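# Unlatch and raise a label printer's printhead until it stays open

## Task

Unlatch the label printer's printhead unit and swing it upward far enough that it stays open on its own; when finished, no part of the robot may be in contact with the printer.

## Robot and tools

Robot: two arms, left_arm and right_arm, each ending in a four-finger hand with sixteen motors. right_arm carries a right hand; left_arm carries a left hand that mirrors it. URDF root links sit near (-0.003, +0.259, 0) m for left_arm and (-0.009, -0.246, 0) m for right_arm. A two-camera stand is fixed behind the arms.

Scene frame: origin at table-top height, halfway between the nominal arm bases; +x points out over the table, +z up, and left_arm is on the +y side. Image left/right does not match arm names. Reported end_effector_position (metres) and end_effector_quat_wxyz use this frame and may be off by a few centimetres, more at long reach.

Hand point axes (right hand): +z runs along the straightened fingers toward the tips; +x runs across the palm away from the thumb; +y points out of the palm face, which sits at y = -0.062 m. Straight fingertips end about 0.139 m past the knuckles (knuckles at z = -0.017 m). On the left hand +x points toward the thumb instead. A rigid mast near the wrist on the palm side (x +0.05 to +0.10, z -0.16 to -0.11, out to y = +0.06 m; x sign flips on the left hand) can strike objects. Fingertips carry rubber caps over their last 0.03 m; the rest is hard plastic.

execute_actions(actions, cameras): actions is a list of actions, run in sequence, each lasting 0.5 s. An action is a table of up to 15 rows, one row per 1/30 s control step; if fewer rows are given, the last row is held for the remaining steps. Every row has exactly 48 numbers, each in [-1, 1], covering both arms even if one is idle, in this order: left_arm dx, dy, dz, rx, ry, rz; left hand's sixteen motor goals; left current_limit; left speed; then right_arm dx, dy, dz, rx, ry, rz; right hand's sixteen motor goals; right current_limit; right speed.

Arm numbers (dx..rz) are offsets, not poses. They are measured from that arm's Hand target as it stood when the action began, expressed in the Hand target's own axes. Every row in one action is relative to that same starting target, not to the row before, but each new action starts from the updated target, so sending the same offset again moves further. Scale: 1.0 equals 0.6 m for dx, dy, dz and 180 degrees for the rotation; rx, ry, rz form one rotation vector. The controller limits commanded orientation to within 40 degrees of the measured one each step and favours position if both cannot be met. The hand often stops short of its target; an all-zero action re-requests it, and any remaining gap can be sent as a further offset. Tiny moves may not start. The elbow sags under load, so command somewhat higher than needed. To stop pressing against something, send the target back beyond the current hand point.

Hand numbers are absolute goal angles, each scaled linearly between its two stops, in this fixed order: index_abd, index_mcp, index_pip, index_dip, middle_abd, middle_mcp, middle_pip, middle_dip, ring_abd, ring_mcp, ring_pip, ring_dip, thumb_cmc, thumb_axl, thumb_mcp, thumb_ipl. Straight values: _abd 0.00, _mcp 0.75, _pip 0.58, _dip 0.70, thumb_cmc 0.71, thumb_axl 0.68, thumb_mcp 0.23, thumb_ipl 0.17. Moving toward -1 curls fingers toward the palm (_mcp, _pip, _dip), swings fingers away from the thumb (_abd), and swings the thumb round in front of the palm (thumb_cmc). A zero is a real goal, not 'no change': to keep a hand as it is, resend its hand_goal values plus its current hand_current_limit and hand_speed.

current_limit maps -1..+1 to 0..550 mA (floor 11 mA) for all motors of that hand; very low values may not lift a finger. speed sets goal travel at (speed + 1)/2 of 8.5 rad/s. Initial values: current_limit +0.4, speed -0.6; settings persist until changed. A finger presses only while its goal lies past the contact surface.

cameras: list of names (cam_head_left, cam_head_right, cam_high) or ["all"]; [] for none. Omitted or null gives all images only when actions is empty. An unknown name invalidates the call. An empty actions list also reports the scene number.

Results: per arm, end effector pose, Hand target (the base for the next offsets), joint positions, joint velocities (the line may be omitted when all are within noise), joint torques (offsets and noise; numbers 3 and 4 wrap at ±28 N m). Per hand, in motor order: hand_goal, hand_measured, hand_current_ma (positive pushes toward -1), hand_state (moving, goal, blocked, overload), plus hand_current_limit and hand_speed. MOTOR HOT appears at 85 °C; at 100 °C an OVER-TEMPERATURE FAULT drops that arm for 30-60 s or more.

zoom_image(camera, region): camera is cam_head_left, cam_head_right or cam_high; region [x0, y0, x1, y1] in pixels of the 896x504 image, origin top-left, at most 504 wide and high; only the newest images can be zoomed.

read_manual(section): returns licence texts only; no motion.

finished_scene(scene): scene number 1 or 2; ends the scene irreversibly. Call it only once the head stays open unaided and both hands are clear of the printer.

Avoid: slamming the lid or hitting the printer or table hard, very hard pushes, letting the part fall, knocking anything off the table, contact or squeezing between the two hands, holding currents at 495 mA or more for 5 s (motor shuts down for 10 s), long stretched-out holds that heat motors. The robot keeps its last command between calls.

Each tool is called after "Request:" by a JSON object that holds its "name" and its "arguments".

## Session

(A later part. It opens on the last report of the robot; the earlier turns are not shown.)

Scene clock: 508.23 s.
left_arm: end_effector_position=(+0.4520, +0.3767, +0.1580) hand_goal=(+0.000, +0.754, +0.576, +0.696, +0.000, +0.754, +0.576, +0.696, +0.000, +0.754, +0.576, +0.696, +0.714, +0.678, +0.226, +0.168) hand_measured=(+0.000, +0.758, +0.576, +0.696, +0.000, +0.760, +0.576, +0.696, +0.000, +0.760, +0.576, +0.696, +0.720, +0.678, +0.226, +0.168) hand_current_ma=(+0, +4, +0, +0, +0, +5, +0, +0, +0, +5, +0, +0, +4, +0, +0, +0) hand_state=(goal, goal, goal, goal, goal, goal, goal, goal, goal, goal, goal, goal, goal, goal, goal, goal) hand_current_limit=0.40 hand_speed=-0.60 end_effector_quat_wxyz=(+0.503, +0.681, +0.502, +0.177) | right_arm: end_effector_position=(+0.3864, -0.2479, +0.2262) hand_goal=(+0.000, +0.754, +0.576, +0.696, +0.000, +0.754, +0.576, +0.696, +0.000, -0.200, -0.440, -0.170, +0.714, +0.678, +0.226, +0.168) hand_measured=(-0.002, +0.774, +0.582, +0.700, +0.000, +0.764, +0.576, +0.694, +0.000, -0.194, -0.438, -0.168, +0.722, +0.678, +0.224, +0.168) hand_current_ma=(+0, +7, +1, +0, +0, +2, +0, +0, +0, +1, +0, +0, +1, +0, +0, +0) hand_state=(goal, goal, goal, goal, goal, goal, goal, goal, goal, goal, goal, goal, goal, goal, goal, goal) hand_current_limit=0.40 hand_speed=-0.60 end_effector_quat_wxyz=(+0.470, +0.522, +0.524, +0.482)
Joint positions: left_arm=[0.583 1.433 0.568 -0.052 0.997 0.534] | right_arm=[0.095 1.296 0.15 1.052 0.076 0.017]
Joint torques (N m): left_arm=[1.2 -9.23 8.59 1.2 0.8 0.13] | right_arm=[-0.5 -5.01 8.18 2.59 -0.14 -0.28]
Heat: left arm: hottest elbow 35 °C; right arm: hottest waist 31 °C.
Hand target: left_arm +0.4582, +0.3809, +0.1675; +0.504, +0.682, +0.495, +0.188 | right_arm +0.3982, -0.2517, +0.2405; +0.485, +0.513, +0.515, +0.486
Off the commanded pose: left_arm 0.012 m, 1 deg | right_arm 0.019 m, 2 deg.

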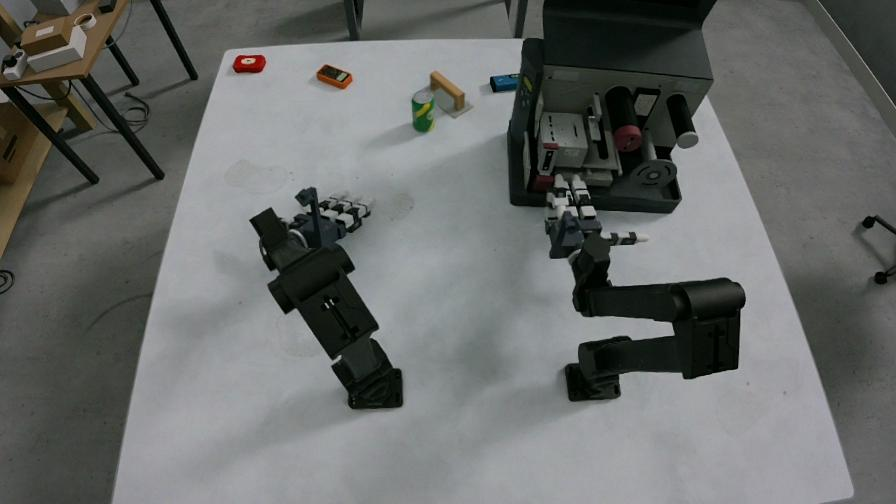

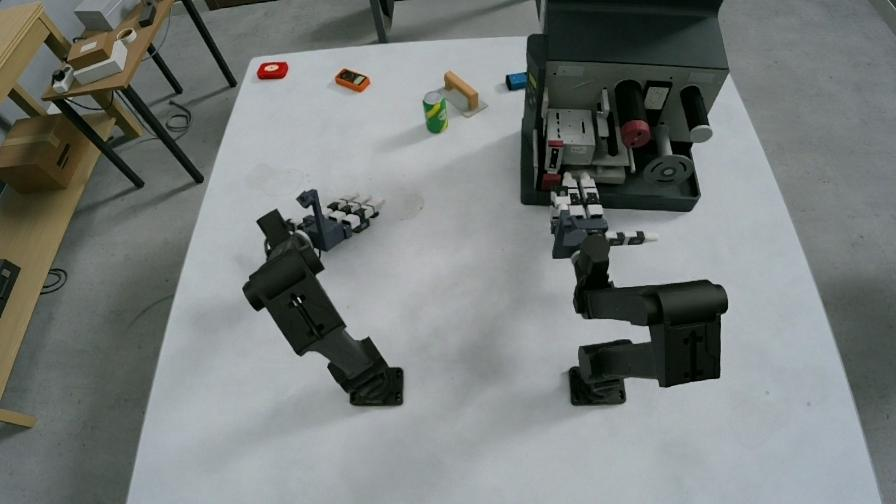

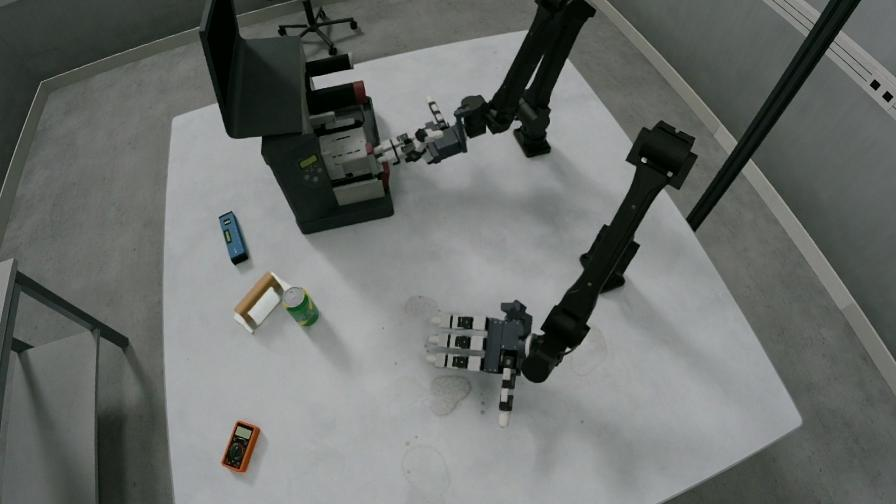

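Request:
{"name": "execute_actions", "arguments": {"actions": [[[0,0,0,0,0,0,0,0.754,0.576,0.696,0,0.754,0.576,0.696,0,0.754,0.576,0.696,0.714,0.678,0.226,0.168,0.4,-0.6,0,-0.004,0.03,0,0,0,0,0.754,0.576,0.696,0,0.754,0.576,0.696,0,-0.2,-0.44,-0.17,0.714,0.678,0.226,0.168,0.4,-0.6]],[[0,0,0,0,0,0,0,0.754,0.576,0.696,0,0.754,0.576,0.696,0,0.754,0.576,0.696,0.714,0.678,0.226,0.168,0.4,-0.6,0,0,0.025,0,0,0,0,0.754,0.576,0.696,0,0.754,0.576,0.696,0,-0.2,-0.44,-0.17,0.714,0.678,0.226,0.168,0.4,-0.6]]], "cameras": ["all"]}}

Request:
{"name": "zoom_image", "arguments": {"camera": "cam_head_left", "region": [530, 120, 610, 200]}}

Request:
{"name": "zoom_image", "arguments": {"camera": "cam_high", "region": [350, 110, 430, 190]}}

Scene clock: 525.57 s.
left_arm: end_effector_position=(+0.4520, +0.3767, +0.1580) hand_goal=(+0.000, +0.754, +0.576, +0.696, +0.000, +0.754, +0.576, +0.696, +0.000, +0.754, +0.576, +0.696, +0.714, +0.678, +0.226, +0.168) hand_measured=(+0.000, +0.758, +0.576, +0.696, +0.000, +0.760, +0.576, +0.696, +0.000, +0.760, +0.576, +0.696, +0.720, +0.678, +0.226, +0.168) hand_current_ma=(+0, +4, +0, +0, +0, +5, +0, +0, +0, +5, +0, +0, +4, +0, +0, +0) hand_state=(goal, goal, goal, goal, goal, goal, goal, goal, goal, goal, goal, goal, goal, goal, goal, goal) hand_current_limit=0.40 hand_speed=-0.60 end_effector_quat_wxyz=(+0.503, +0.681, +0.502, +0.177) | right_arm: end_effector_position=(+0.4100, -0.2474, +0.2167) hand_goal=(+0.000, +0.754, +0.576, +0.696, +0.000, +0.754, +0.576, +0.696, +0.000, -0.200, -0.440, -0.170, +0.714, +0.678, +0.226, +0.168) hand_measured=(-0.002, +0.774, +0.582, +0.700, +0.000, +0.744, +0.566, +0.688, +0.000, -0.194, -0.438, -0.168, +0.722, +0.678, +0.224, +0.168) hand_current_ma=(+0, +7, +1, +0, +0, -2, -2, -1, +0, +1, +0, +0, +1, +0, +0, +0) hand_state=(goal, goal, goal, goal, goal, goal, goal, goal, goal, goal, goal, goal, goal, goal, goal, goal) hand_current_limit=0.40 hand_speed=-0.60 end_effector_quat_wxyz=(+0.466, +0.525, +0.529, +0.477)
Joint positions: left_arm=[0.583 1.433 0.568 -0.052 0.997 0.534] | right_arm=[0.087 1.399 0.204 1.084 0.068 0.016]
Joint torques (N m): left_arm=[1.2 -9.23 8.58 1.21 0.8 0.13] | right_arm=[-0.67 -5.54 9.78 2.63 -0.17 -0.29]
Heat: left arm: hottest elbow 35 °C; right arm: hottest waist 31 °C.
Hand target: left_arm +0.4582, +0.3809, +0.1675; +0.504, +0.682, +0.495, +0.188 | right_arm +0.4312, -0.2516, +0.2362; +0.485, +0.513, +0.515, +0.486
Off the commanded pose: left_arm 0.012 m, 1 deg | right_arm 0.029 m, 3 deg.

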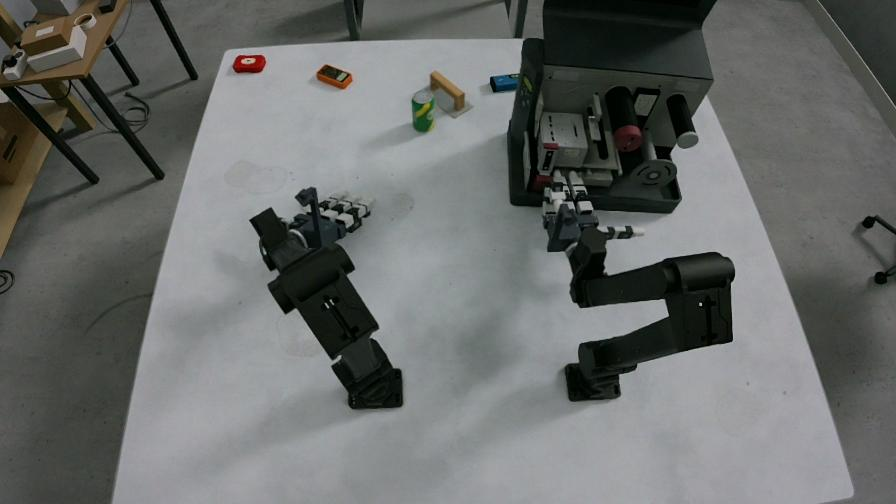

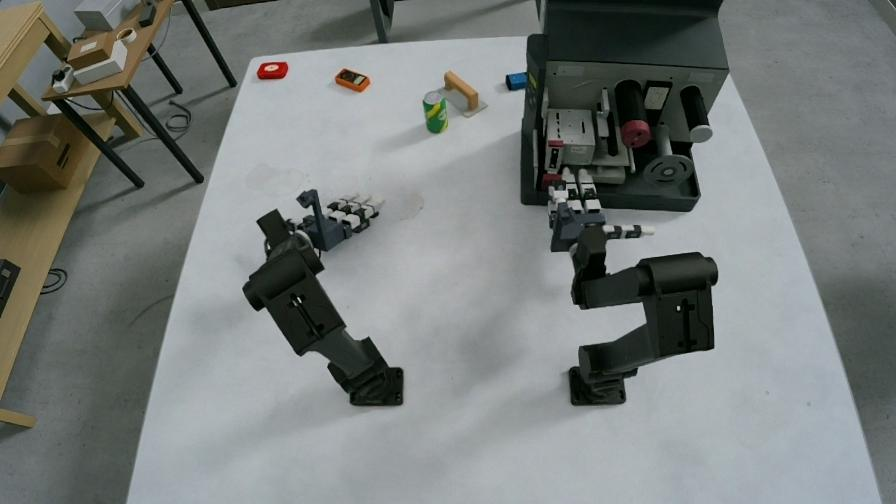

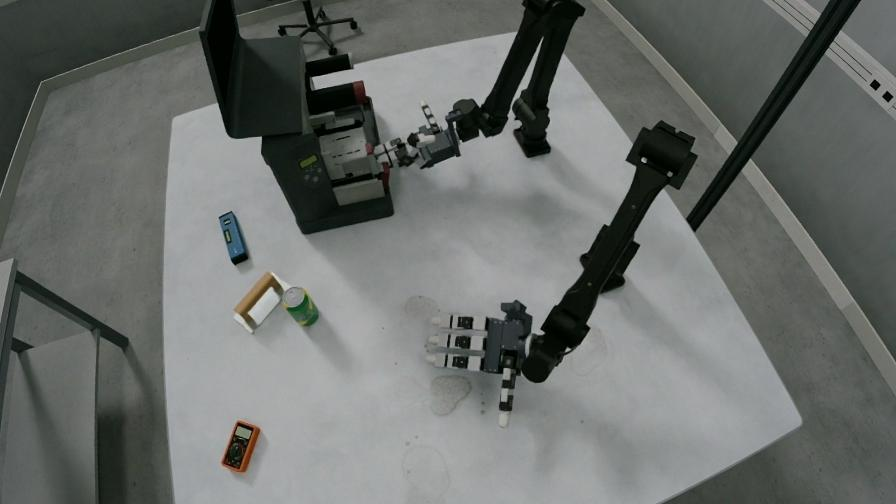

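Scaled by 6.300 from the camera's 896x504 image, which has a finer 1280x720 frame.

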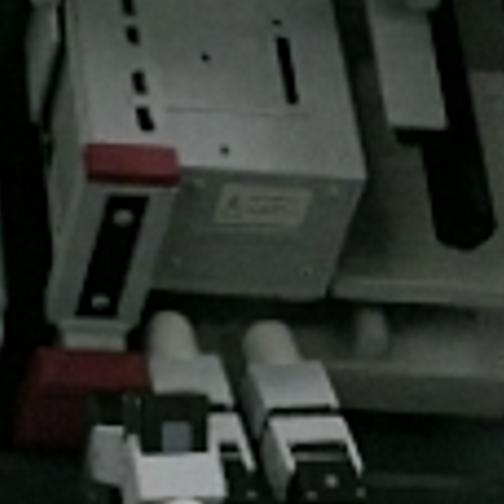

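Scaled by 6.300 from the camera's 896x504 image, which has a finer 1280x720 frame.

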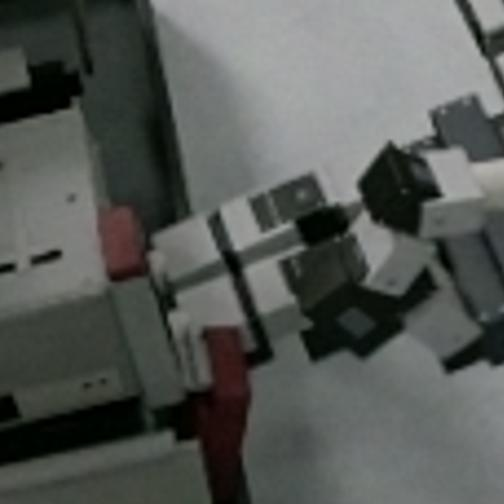

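Request:
{"name": "execute_actions", "arguments": {"actions": [[[0,0,0,0,0,0,0,0.754,0.576,0.696,0,0.754,0.576,0.696,0,0.754,0.576,0.696,0.714,0.678,0.226,0.168,0.4,-0.6,0,0.012,0.02,0,0,0,0,0.754,0.576,0.696,0,0.754,0.576,0.696,0,-0.2,-0.44,-0.17,0.714,0.678,0.226,0.168,0.4,-0.6]],[[0,0,0,0,0,0,0,0.754,0.576,0.696,0,0.754,0.576,0.696,0,0.754,0.576,0.696,0.714,0.678,0.226,0.168,0.4,-0.6,0,0.0,0.035,0,0,0,0,0.754,0.576,0.696,0,0.754,0.576,0.696,0,-0.2,-0.44,-0.17,0.714,0.678,0.226,0.168,0.4,-0.6]]], "cameras": ["all"]}}

Request:
{"name": "zoom_image", "arguments": {"camera": "cam_head_left", "region": [530, 120, 610, 200]}}

Request:
{"name": "zoom_image", "arguments": {"camera": "cam_high", "region": [350, 110, 430, 190]}}

Scene clock: 542.70 s.
left_arm: end_effector_position=(+0.4520, +0.3767, +0.1580) hand_goal=(+0.000, +0.754, +0.576, +0.696, +0.000, +0.754, +0.576, +0.696, +0.000, +0.754, +0.576, +0.696, +0.714, +0.678, +0.226, +0.168) hand_measured=(+0.000, +0.758, +0.576, +0.696, +0.000, +0.760, +0.576, +0.696, +0.000, +0.760, +0.576, +0.696, +0.720, +0.678, +0.226, +0.168) hand_current_ma=(+0, +4, +0, +0, +0, +5, +0, +0, +0, +5, +0, +0, +4, +0, +0, +0) hand_state=(goal, goal, goal, goal, goal, goal, goal, goal, goal, goal, goal, goal, goal, goal, goal, goal) hand_current_limit=0.40 hand_speed=-0.60 end_effector_quat_wxyz=(+0.503, +0.681, +0.502, +0.177) | right_arm: end_effector_position=(+0.4136, -0.2475, +0.2077) hand_goal=(+0.000, +0.754, +0.576, +0.696, +0.000, +0.754, +0.576, +0.696, +0.000, -0.200, -0.440, -0.170, +0.714, +0.678, +0.226, +0.168) hand_measured=(-0.002, +0.742, +0.568, +0.692, -0.002, +0.702, +0.538, +0.668, +0.000, -0.194, -0.438, -0.168, +0.722, +0.678, +0.224, +0.168) hand_current_ma=(+0, -3, -1, +0, +0, -50, -24, -13, +0, +1, +0, +0, +1, +0, +0, +0) hand_state=(goal, goal, goal, goal, goal, blocked, blocked, blocked, goal, goal, goal, goal, goal, goal, goal, goal) hand_current_limit=0.40 hand_speed=-0.60 end_effector_quat_wxyz=(+0.460, +0.530, +0.537, +0.469)
Joint positions: left_arm=[0.583 1.433 0.568 -0.052 0.997 0.534] | right_arm=[0.083 1.418 0.208 1.071 0.062 0.012]
Joint torques (N m): left_arm=[1.14 -9.17 8.59 1.22 0.8 0.13] | right_arm=[-0.85 -4.72 15.31 1.61 -0.18 -0.24]
Heat: left arm: hottest elbow 35 °C; right arm: hottest elbow 32 °C.
Hand target: left_arm +0.4582, +0.3809, +0.1675; +0.504, +0.682, +0.495, +0.188 | right_arm +0.4645, -0.2515, +0.2416; +0.485, +0.513, +0.515, +0.486
Off the commanded pose: left_arm 0.012 m, 1 deg | right_arm 0.061 m, 5 deg.

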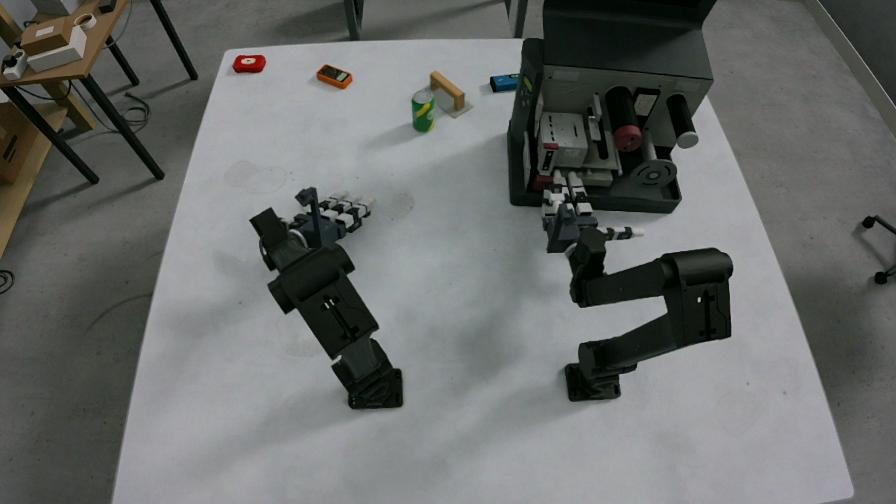

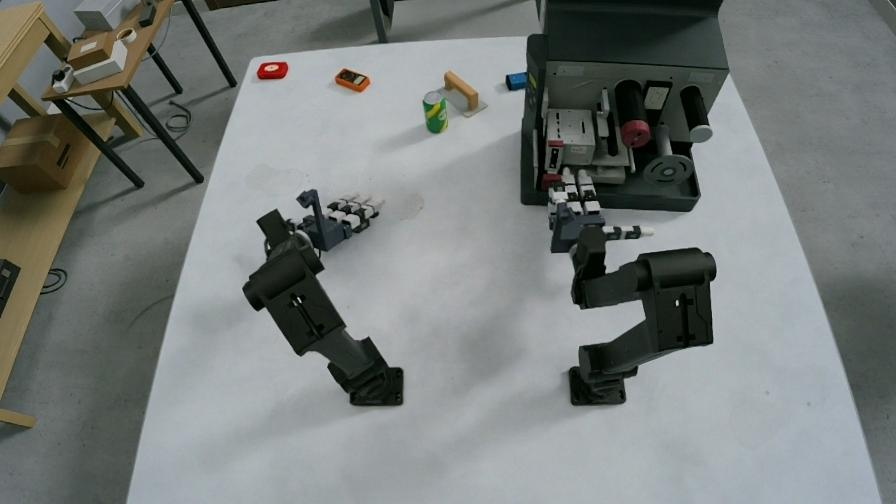

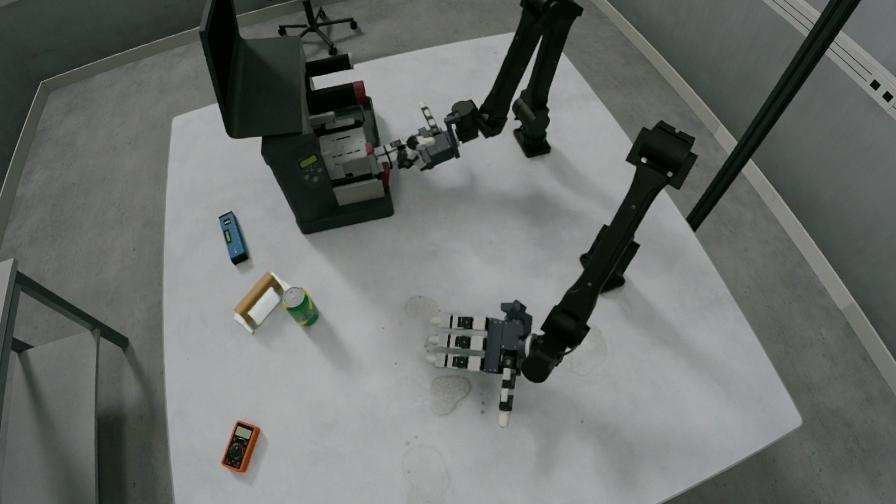

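Scaled by 6.300 from the camera's 896x504 image, which has a finer 1280x720 frame.

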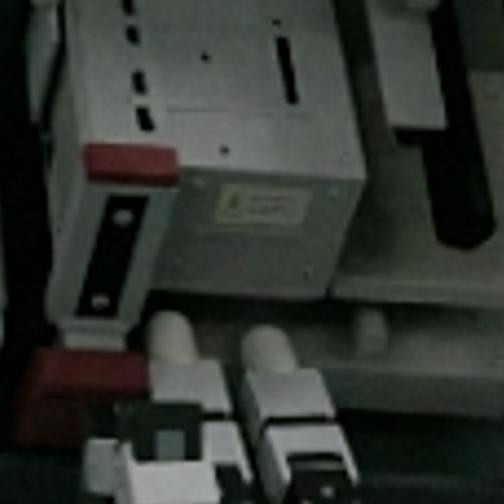

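Scaled by 6.300 from the camera's 896x504 image, which has a finer 1280x720 frame.

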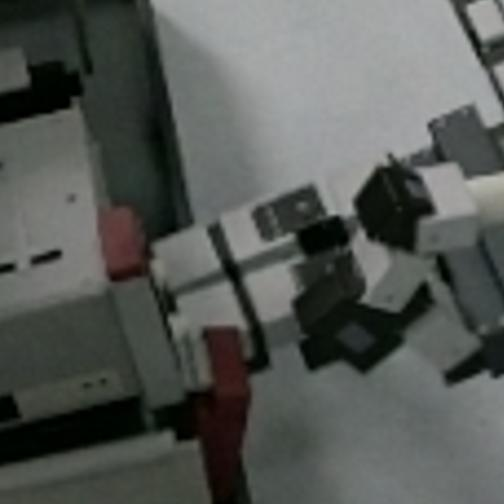

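Request:
{"name": "execute_actions", "arguments": {"actions": [[[0,0,0,0,0,0,0,0.754,0.576,0.696,0,0.754,0.576,0.696,0,0.754,0.576,0.696,0.714,0.678,0.226,0.168,0.4,-0.6,0,0.0,-0.06,0,0,0,0,0.754,0.576,0.696,0,0.754,0.576,0.696,0,-0.2,-0.44,-0.17,0.714,0.678,0.226,0.168,0.4,-0.6]],[[0,0,0,0,0,0,0,0.754,0.576,0.696,0,0.754,0.576,0.696,0,0.754,0.576,0.696,0.714,0.678,0.226,0.168,0.4,-0.6,0,0.02,0.0,0,0,0,0,0.754,0.576,0.696,0,0.754,0.576,0.696,0,-0.2,-0.44,-0.17,0.714,0.678,0.226,0.168,0.4,-0.6]],[[0,0,0,0,0,0,0,0.754,0.576,0.696,0,0.754,0.576,0.696,0,0.754,0.576,0.696,0.714,0.678,0.226,0.168,0.4,-0.6,0,0.0,0.03,0,0,0,0,0.754,0.576,0.696,0,0.754,0.576,0.696,0,-0.2,-0.44,-0.17,0.714,0.678,0.226,0.168,0.4,-0.6]]], "cameras": ["all"]}}

Request:
{"name": "zoom_image", "arguments": {"camera": "cam_head_left", "region": [530, 120, 610, 200]}}

Request:
{"name": "zoom_image", "arguments": {"camera": "cam_high", "region": [350, 110, 430, 190]}}

Scene clock: 574.93 s.
left_arm: end_effector_position=(+0.4520, +0.3767, +0.1580) hand_goal=(+0.000, +0.754, +0.576, +0.696, +0.000, +0.754, +0.576, +0.696, +0.000, +0.754, +0.576, +0.696, +0.714, +0.678, +0.226, +0.168) hand_measured=(+0.000, +0.758, +0.576, +0.696, +0.000, +0.760, +0.576, +0.696, +0.000, +0.760, +0.576, +0.696, +0.720, +0.678, +0.226, +0.168) hand_current_ma=(+0, +4, +0, +0, +0, +5, +0, +0, +0, +5, +0, +0, +4, +0, +0, +0) hand_state=(goal, goal, goal, goal, goal, goal, goal, goal, goal, goal, goal, goal, goal, goal, goal, goal) hand_current_limit=0.40 hand_speed=-0.60 end_effector_quat_wxyz=(+0.503, +0.681, +0.502, +0.177) | right_arm: end_effector_position=(+0.4131, -0.2476, +0.2224) hand_goal=(+0.000, +0.754, +0.576, +0.696, +0.000, +0.754, +0.576, +0.696, +0.000, -0.200, -0.440, -0.170, +0.714, +0.678, +0.226, +0.168) hand_measured=(-0.002, +0.762, +0.576, +0.694, -0.002, +0.752, +0.570, +0.690, +0.000, -0.194, -0.438, -0.168, +0.722, +0.678, +0.224, +0.168) hand_current_ma=(+0, +1, +0, +0, +0, +0, -1, -1, +0, +1, +0, +0, +1, +0, +0, +0) hand_state=(goal, goal, goal, goal, goal, goal, goal, goal, goal, goal, goal, goal, goal, goal, goal, goal) hand_current_limit=0.40 hand_speed=-0.60 end_effector_quat_wxyz=(+0.461, +0.528, +0.535, +0.471)
Joint positions: left_arm=[0.583 1.433 0.568 -0.052 0.997 0.534] | right_arm=[0.083 1.336 0.216 0.988 0.062 0.012]
Joint torques (N m): left_arm=[1.2 -9.23 8.58 1.22 0.8 0.13] | right_arm=[-0.56 -5.13 13.15 2.25 -0.06 -0.23]
Heat: left arm: hottest elbow 35 °C; right arm: hottest elbow 39 °C.
Hand target: left_arm +0.4582, +0.3809, +0.1675; +0.504, +0.682, +0.495, +0.188 | right_arm +0.4472, -0.2516, +0.2545; +0.485, +0.513, +0.515, +0.486
Off the commanded pose: left_arm 0.012 m, 1 deg | right_arm 0.047 m, 4 deg.

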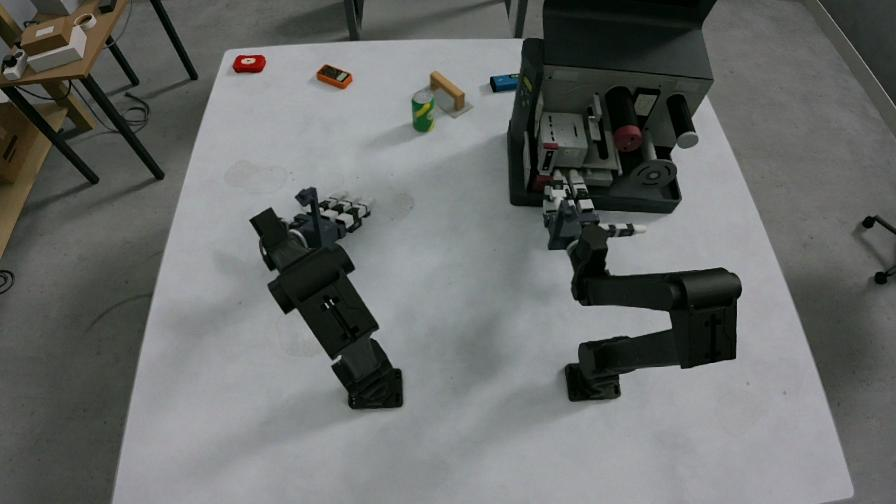

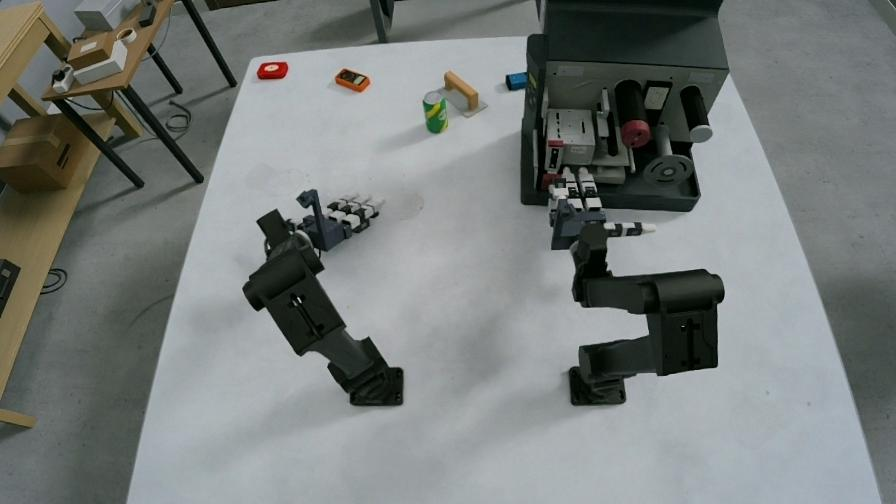

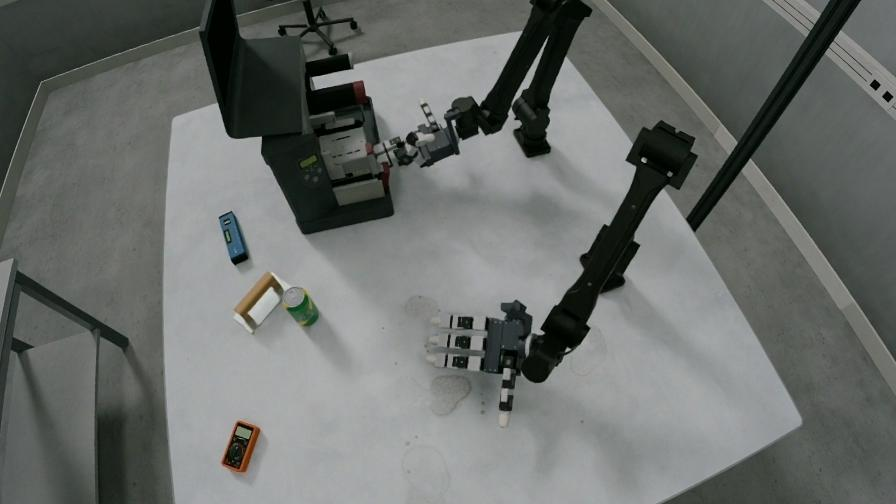

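Scaled by 6.300 from the camera's 896x504 image, which has a finer 1280x720 frame.

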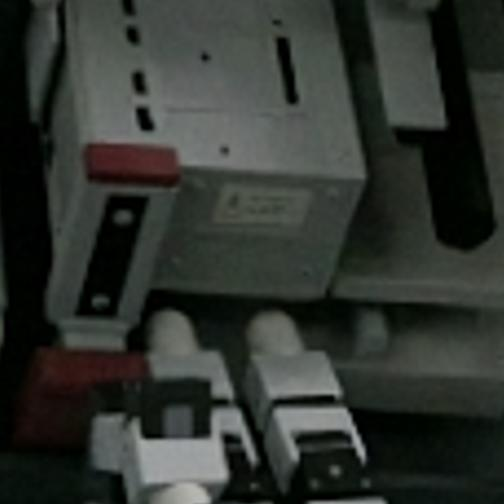

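Scaled by 6.300 from the camera's 896x504 image, which has a finer 1280x720 frame.

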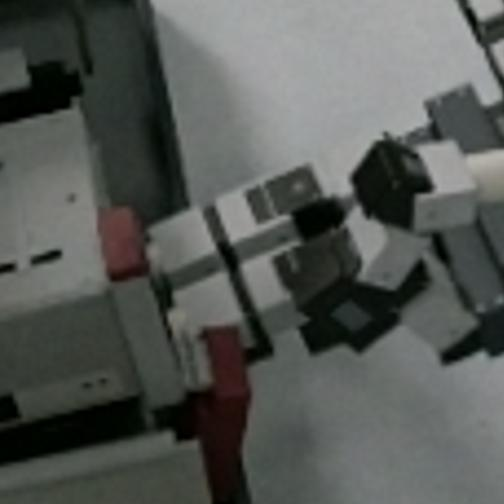

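Request:
{"name": "zoom_image", "arguments": {"camera": "cam_head_left", "region": [540, 150, 600, 200]}}

Request:
{"name": "zoom_image", "arguments": {"camera": "cam_head_right", "region": [545, 150, 605, 200]}}

Request:
{"name": "zoom_image", "arguments": {"camera": "cam_high", "region": [360, 130, 410, 180]}}

Scaled by 8.400 from the camera's 896x504 image, which has a finer 1280x720 frame.

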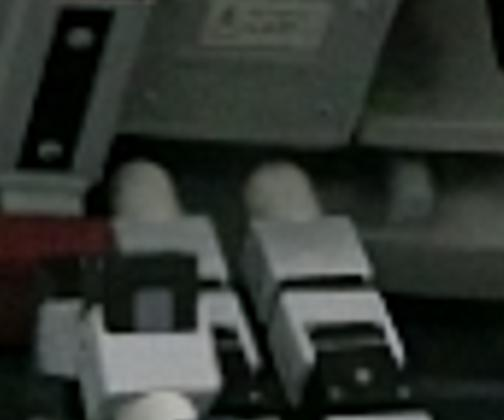

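Scaled by 8.400 from the camera's 896x504 image, which has a finer 1280x720 frame.

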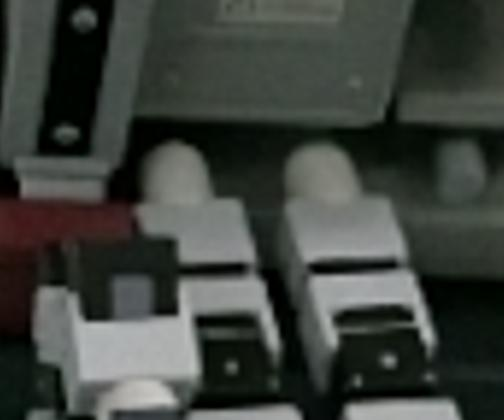

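Scaled by 10.080 from the camera's 896x504 image, which has a finer 1280x720 frame.

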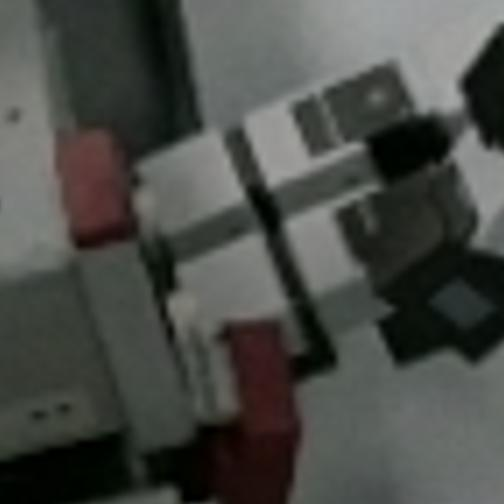

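Request:
{"name": "execute_actions", "arguments": {"actions": [[[0,0,0,0,0,0,0,0.754,0.576,0.696,0,0.754,0.576,0.696,0,0.754,0.576,0.696,0.714,0.678,0.226,0.168,0.4,-0.6,0,0.015,0.0,0,0,0,0,0.754,0.576,0.696,0,0.754,0.576,0.696,0,-0.2,-0.44,-0.17,0.714,0.678,0.226,0.168,0.4,-0.6]]]}}

Request:
{"name": "execute_actions", "arguments": {"actions": [[[0,0,0,0,0,0,0,0.754,0.576,0.696,0,0.754,0.576,0.696,0,0.754,0.576,0.696,0.714,0.678,0.226,0.168,0.4,-0.6,0,0.008,0.015,0,0,0,0,0.754,0.576,0.696,0,0.754,0.576,0.696,0,-0.2,-0.44,-0.17,0.714,0.678,0.226,0.168,0.4,-0.6]]], "cameras": ["all"]}}

Request:
{"name": "zoom_image", "arguments": {"camera": "cam_head_left", "region": [540, 140, 600, 200]}}

Scene clock: 623.83 s.
left_arm: end_effector_position=(+0.4520, +0.3767, +0.1580) hand_goal=(+0.000, +0.754, +0.576, +0.696, +0.000, +0.754, +0.576, +0.696, +0.000, +0.754, +0.576, +0.696, +0.714, +0.678, +0.226, +0.168) hand_measured=(+0.000, +0.758, +0.576, +0.696, +0.000, +0.760, +0.576, +0.696, +0.000, +0.760, +0.576, +0.696, +0.720, +0.678, +0.226, +0.168) hand_current_ma=(+0, +4, +0, +0, +0, +5, +0, +0, +0, +5, +0, +0, +4, +0, +0, +0) hand_state=(goal, goal, goal, goal, goal, goal, goal, goal, goal, goal, goal, goal, goal, goal, goal, goal) hand_current_limit=0.40 hand_speed=-0.60 end_effector_quat_wxyz=(+0.503, +0.681, +0.502, +0.177) | right_arm: end_effector_position=(+0.4137, -0.2475, +0.2230) hand_goal=(+0.000, +0.754, +0.576, +0.696, +0.000, +0.754, +0.576, +0.696, +0.000, -0.200, -0.440, -0.170, +0.714, +0.678, +0.226, +0.168) hand_measured=(-0.002, +0.762, +0.576, +0.694, -0.002, +0.752, +0.566, +0.688, +0.000, -0.194, -0.438, -0.168, +0.722, +0.678, +0.224, +0.168) hand_current_ma=(+0, +1, +0, +0, +0, +0, -2, -1, +0, +1, +0, +0, +1, +0, +0, +0) hand_state=(goal, goal, goal, goal, goal, goal, goal, goal, goal, goal, goal, goal, goal, goal, goal, goal) hand_current_limit=0.40 hand_speed=-0.60 end_effector_quat_wxyz=(+0.458, +0.531, +0.538, +0.467)
Joint positions: left_arm=[0.583 1.433 0.568 -0.052 0.997 0.534] | right_arm=[0.083 1.313 0.219 0.951 0.062 0.012]
Joint torques (N m): left_arm=[1.2 -9.23 8.58 1.21 0.8 0.13] | right_arm=[-0.5 -6.83 13.65 1.78 -0.04 -0.24]
Heat: left arm: hottest elbow 35 °C; right arm: hottest elbow 37 °C.
Hand target: left_arm +0.4582, +0.3809, +0.1675; +0.504, +0.682, +0.495, +0.188 | right_arm +0.4476, -0.2516, +0.2635; +0.485, +0.513, +0.515, +0.486
Off the commanded pose: left_arm 0.012 m, 1 deg | right_arm 0.053 m, 5 deg.

Scene clock: 624.53 s.
left_arm: end_effector_position=(+0.4520, +0.3767, +0.1580) hand_goal=(+0.000, +0.754, +0.576, +0.696, +0.000, +0.754, +0.576, +0.696, +0.000, +0.754, +0.576, +0.696, +0.714, +0.678, +0.226, +0.168) hand_measured=(+0.000, +0.758, +0.576, +0.696, +0.000, +0.760, +0.576, +0.696, +0.000, +0.760, +0.576, +0.696, +0.720, +0.678, +0.226, +0.168) hand_current_ma=(+0, +4, +0, +0, +0, +5, +0, +0, +0, +5, +0, +0, +4, +0, +0, +0) hand_state=(goal, goal, goal, goal, goal, goal, goal, goal, goal, goal, goal, goal, goal, goal, goal, goal) hand_current_limit=0.40 hand_speed=-0.60 end_effector_quat_wxyz=(+0.503, +0.681, +0.502, +0.177) | right_arm: end_effector_position=(+0.4152, -0.2474, +0.2218) hand_goal=(+0.000, +0.754, +0.576, +0.696, +0.000, +0.754, +0.576, +0.696, +0.000, -0.200, -0.440, -0.170, +0.714, +0.678, +0.226, +0.168) hand_measured=(-0.002, +0.762, +0.576, +0.694, -0.002, +0.742, +0.564, +0.684, +0.000, -0.194, -0.438, -0.168, +0.722, +0.678, +0.224, +0.168) hand_current_ma=(+0, +1, +0, +0, +0, -3, -3, -2, +0, +1, +0, +0, +1, +0, +0, +0) hand_state=(goal, goal, goal, goal, goal, goal, goal, goal, goal, goal, goal, goal, goal, goal, goal, goal) hand_current_limit=0.40 hand_speed=-0.60 end_effector_quat_wxyz=(+0.456, +0.533, +0.541, +0.464)
Joint positions: left_arm=[0.583 1.433 0.568 -0.052 0.997 0.534] | right_arm=[0.083 1.308 0.222 0.931 0.062 0.012]
Joint torques (N m): left_arm=[1.2 -9.23 8.58 1.22 0.8 0.12] | right_arm=[-0.62 -6.3 15.2 1.72 -0.1 -0.24]
Heat: left arm: hottest elbow 35 °C; right arm: hottest elbow 37 °C.
Hand target: left_arm +0.4582, +0.3809, +0.1675; +0.504, +0.682, +0.495, +0.188 | right_arm +0.4570, -0.2515, +0.2678; +0.485, +0.513, +0.515, +0.486
Off the commanded pose: left_arm 0.012 m, 1 deg | right_arm 0.062 m, 6 deg.

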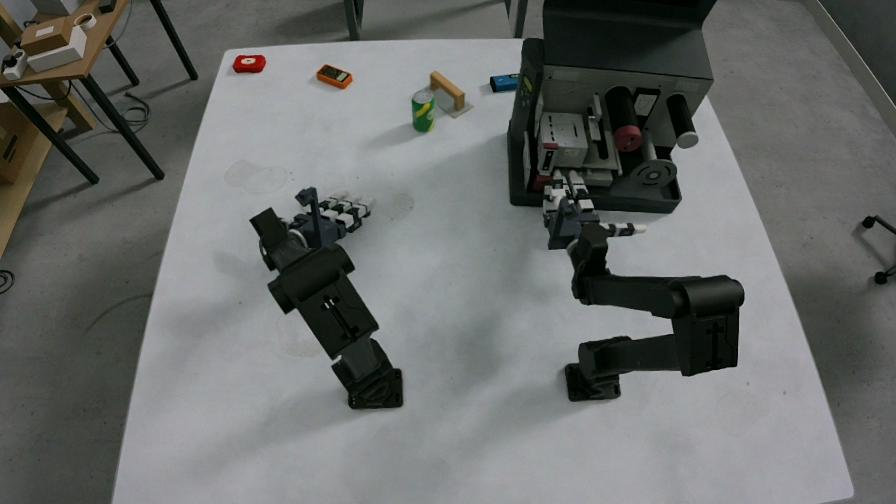

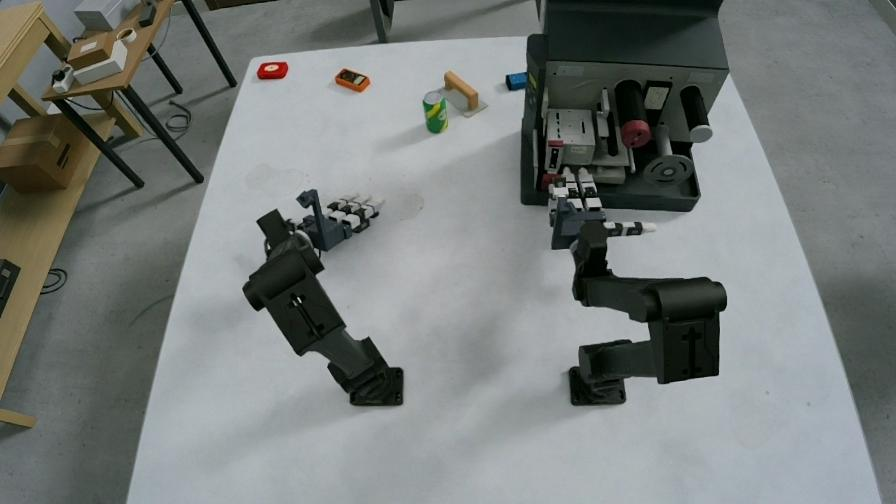

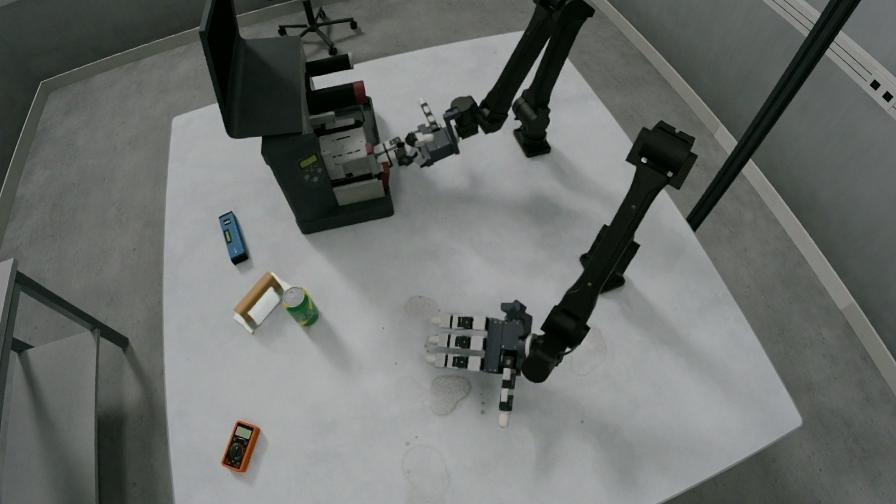

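Scaled by 8.400 from the camera's 896x504 image, which has a finer 1280x720 frame.

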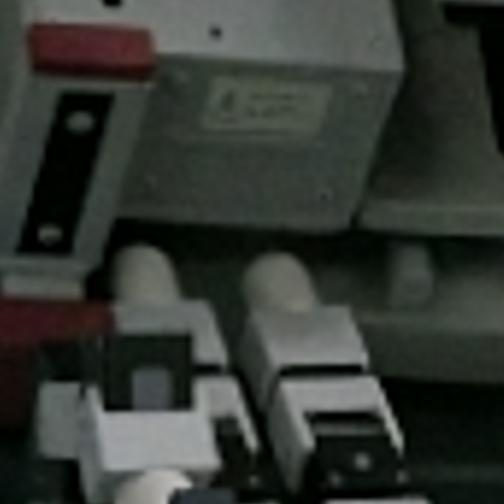

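Request:
{"name": "execute_actions", "arguments": {"actions": [[[0,0,0,0,0,0,0,0.754,0.576,0.696,0,0.754,0.576,0.696,0,0.754,0.576,0.696,0.714,0.678,0.226,0.168,0.4,-0.6,0,-0.01,-0.1,0,0,0,0,0.754,0.576,0.696,0,0.754,0.576,0.696,0,-0.2,-0.44,-0.17,0.714,0.678,0.226,0.168,0.4,-0.6]],[[0,0,0,0,0,0,0,0.754,0.576,0.696,0,0.754,0.576,0.696,0,0.754,0.576,0.696,0.714,0.678,0.226,0.168,0.4,-0.6,-0.04,0.03,-0.1,0,0,0,0,0.754,0.576,0.696,0,0.754,0.576,0.696,0,-0.2,-0.44,-0.17,0.714,0.678,0.226,0.168,0.4,-0.6]],[[-0.115,0.069,0.067,-0.0319,-0.0903,0.0455,0,0.754,0.576,0.696,0,0.754,0.576,0.696,0,0.754,0.576,0.696,0.714,0.678,0.226,0.168,0.4,-0.6,-0.08,0.05,-0.02,0,0,0,0,0.754,0.576,0.696,0,0.754,0.576,0.696,0,-0.2,-0.44,-0.17,0.714,0.678,0.226,0.168,0.4,-0.6]],[[-0.081,0.074,0.102,-0.0319,-0.0903,0.0455,0,0.754,0.576,0.696,0,0.754,0.576,0.696,0,0.754,0.576,0.696,0.714,0.678,0.226,0.168,0.4,-0.6,0,0,0,0,0,0,0,0.754,0.576,0.696,0,0.754,0.576,0.696,0,-0.2,-0.44,-0.17,0.714,0.678,0.226,0.168,0.4,-0.6]],[[-0.0375,0.071,0.126,-0.0319,-0.0903,0.0455,0,0.754,0.576,0.696,0,0.754,0.576,0.696,0,0.754,0.576,0.696,0.714,0.678,0.226,0.168,0.4,-0.6,0,0,0,0,0,0,0,0.754,0.576,0.696,0,0.754,0.576,0.696,0,-0.2,-0.44,-0.17,0.714,0.678,0.226,0.168,0.4,-0.6]],[[-0.009,0,0.1,0,0,0,0,0.754,0.576,0.696,0,0.754,0.576,0.696,0,0.754,0.576,0.696,0.714,0.678,0.226,0.168,0.4,-0.6,0,0,0,0,0,0,0,0.754,0.576,0.696,0,0.754,0.576,0.696,0,-0.2,-0.44,-0.17,0.714,0.678,0.226,0.168,0.4,-0.6]]], "cameras": ["all"]}}

Scene clock: 748.10 s.
left_arm: end_effector_position=(+0.5122, +0.0789, +0.2683) hand_goal=(+0.000, +0.754, +0.576, +0.696, +0.000, +0.754, +0.576, +0.696, +0.000, +0.754, +0.576, +0.696, +0.714, +0.678, +0.226, +0.168) hand_measured=(+0.000, +0.764, +0.576, +0.696, +0.000, +0.764, +0.576, +0.696, +0.000, +0.764, +0.576, +0.696, +0.722, +0.678, +0.226, +0.168) hand_current_ma=(+0, +10, +0, +0, +0, +11, +0, +0, +0, +11, +0, +0, +8, +0, +0, +0) hand_state=(goal, goal, goal, goal, goal, goal, goal, goal, goal, goal, goal, goal, goal, goal, goal, goal) hand_current_limit=0.40 hand_speed=-0.60 end_effector_quat_wxyz=(+0.688, +0.722, +0.060, +0.044) | right_arm: end_effector_position=(+0.3226, -0.3180, +0.2823) hand_goal=(+0.000, +0.754, +0.576, +0.696, +0.000, +0.754, +0.576, +0.696, +0.000, -0.200, -0.440, -0.170, +0.714, +0.678, +0.226, +0.168) hand_measured=(-0.002, +0.776, +0.584, +0.700, -0.002, +0.776, +0.582, +0.700, +0.000, -0.196, -0.438, -0.168, +0.722, +0.678, +0.224, +0.168) hand_current_ma=(+0, +9, +1, +0, +0, +9, +1, +0, +0, +0, +0, +0, +1, +0, +0, +0) hand_state=(goal, blocked, goal, goal, goal, blocked, goal, goal, goal, goal, goal, goal, goal, goal, goal, goal) hand_current_limit=0.40 hand_speed=-0.60 end_effector_quat_wxyz=(+0.461, +0.531, +0.523, +0.483)
Joint positions: left_arm=[-0.032 1.699 0.865 0.534 1.402 0.276] | right_arm=[-0.312 0.573 0.122 0.335 -0.33 -0.007]
Joint torques (N m): left_arm=[1.67 -12.98 9.5 1.95 0.21 0.04] | right_arm=[-0.5 -1.96 13.61 1.91 -0.22 -0.29]
Heat: left arm: hottest elbow 35 °C; right arm: hottest elbow 40 °C.
Hand target: left_arm +0.5235, +0.0811, +0.2746; +0.704, +0.705, +0.062, +0.061 | right_arm +0.3277, -0.3238, +0.3173; +0.485, +0.513, +0.515, +0.486
Off the commanded pose: left_arm 0.013 m, 3 deg | right_arm 0.036 m, 4 deg.

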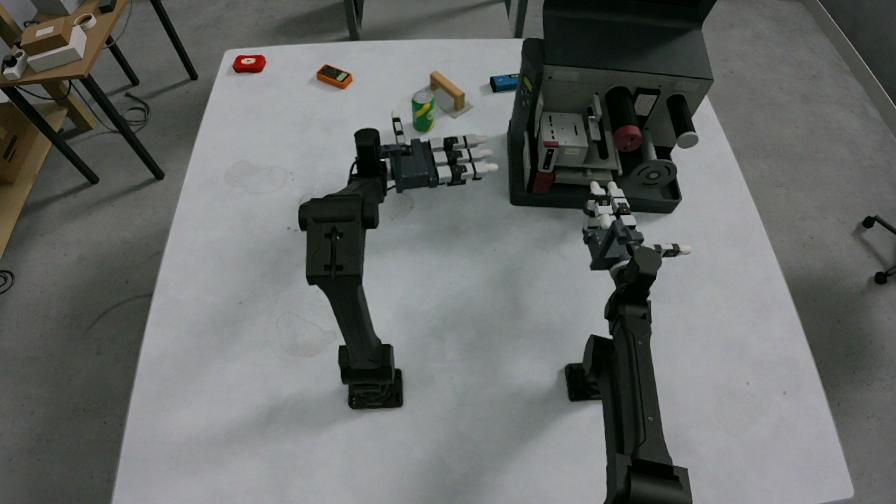

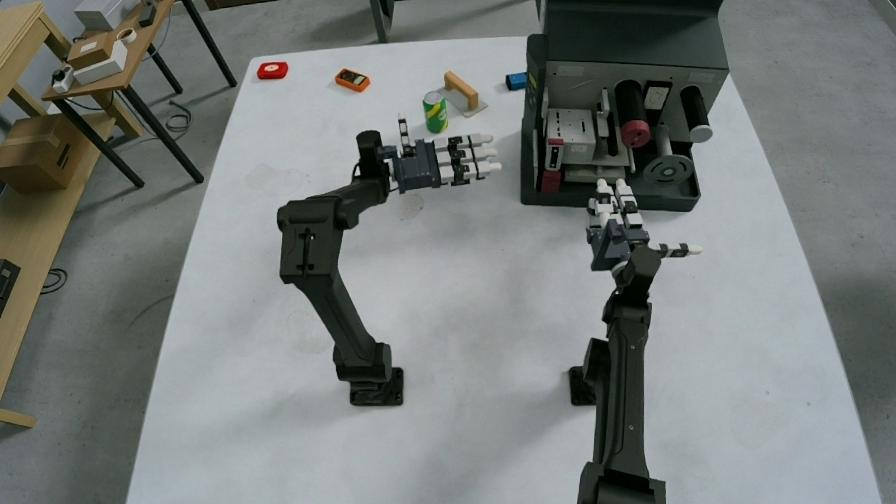

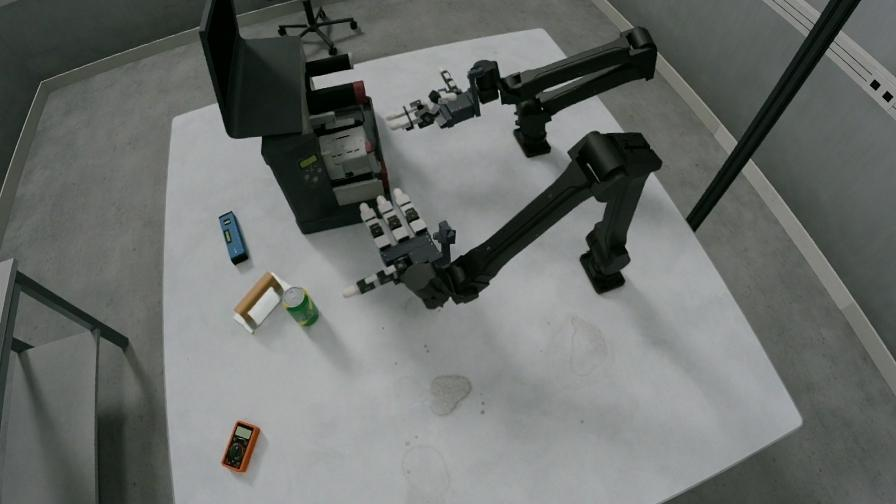

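Request:
{"name": "zoom_image", "arguments": {"camera": "cam_head_left", "region": [500, 110, 600, 210]}}

Request:
{"name": "zoom_image", "arguments": {"camera": "cam_head_right", "region": [510, 110, 610, 210]}}

Request:
{"name": "zoom_image", "arguments": {"camera": "cam_high", "region": [300, 110, 410, 220]}}

Scaled by 5.040 from the camera's 896x504 image, which has a finer 1280x720 frame.

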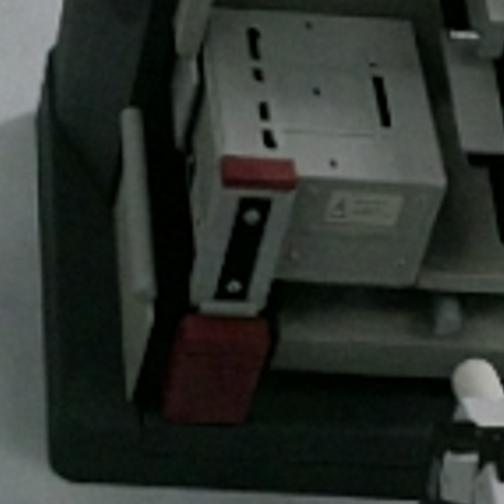

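Scaled by 5.040 from the camera's 896x504 image, which has a finer 1280x720 frame.

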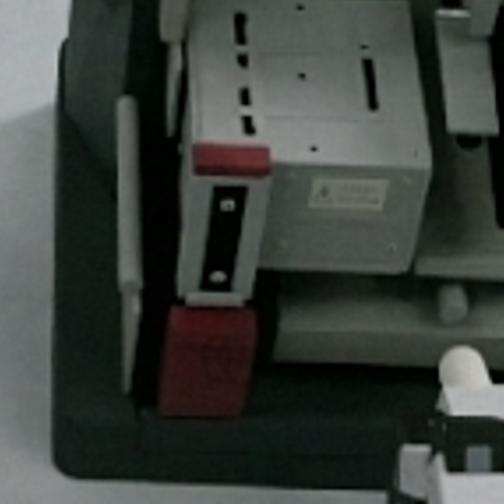

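Scaled by 4.582 from the camera's 896x504 image, which has a finer 1280x720 frame.

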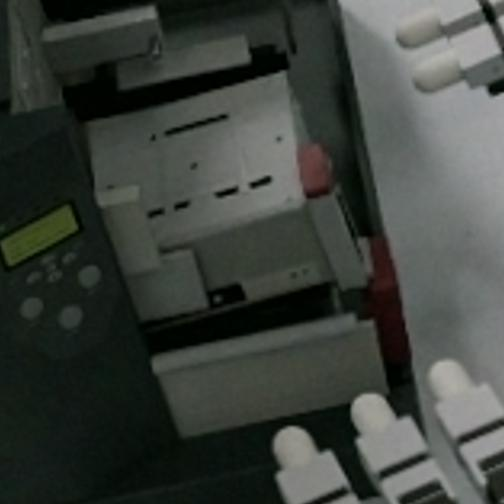

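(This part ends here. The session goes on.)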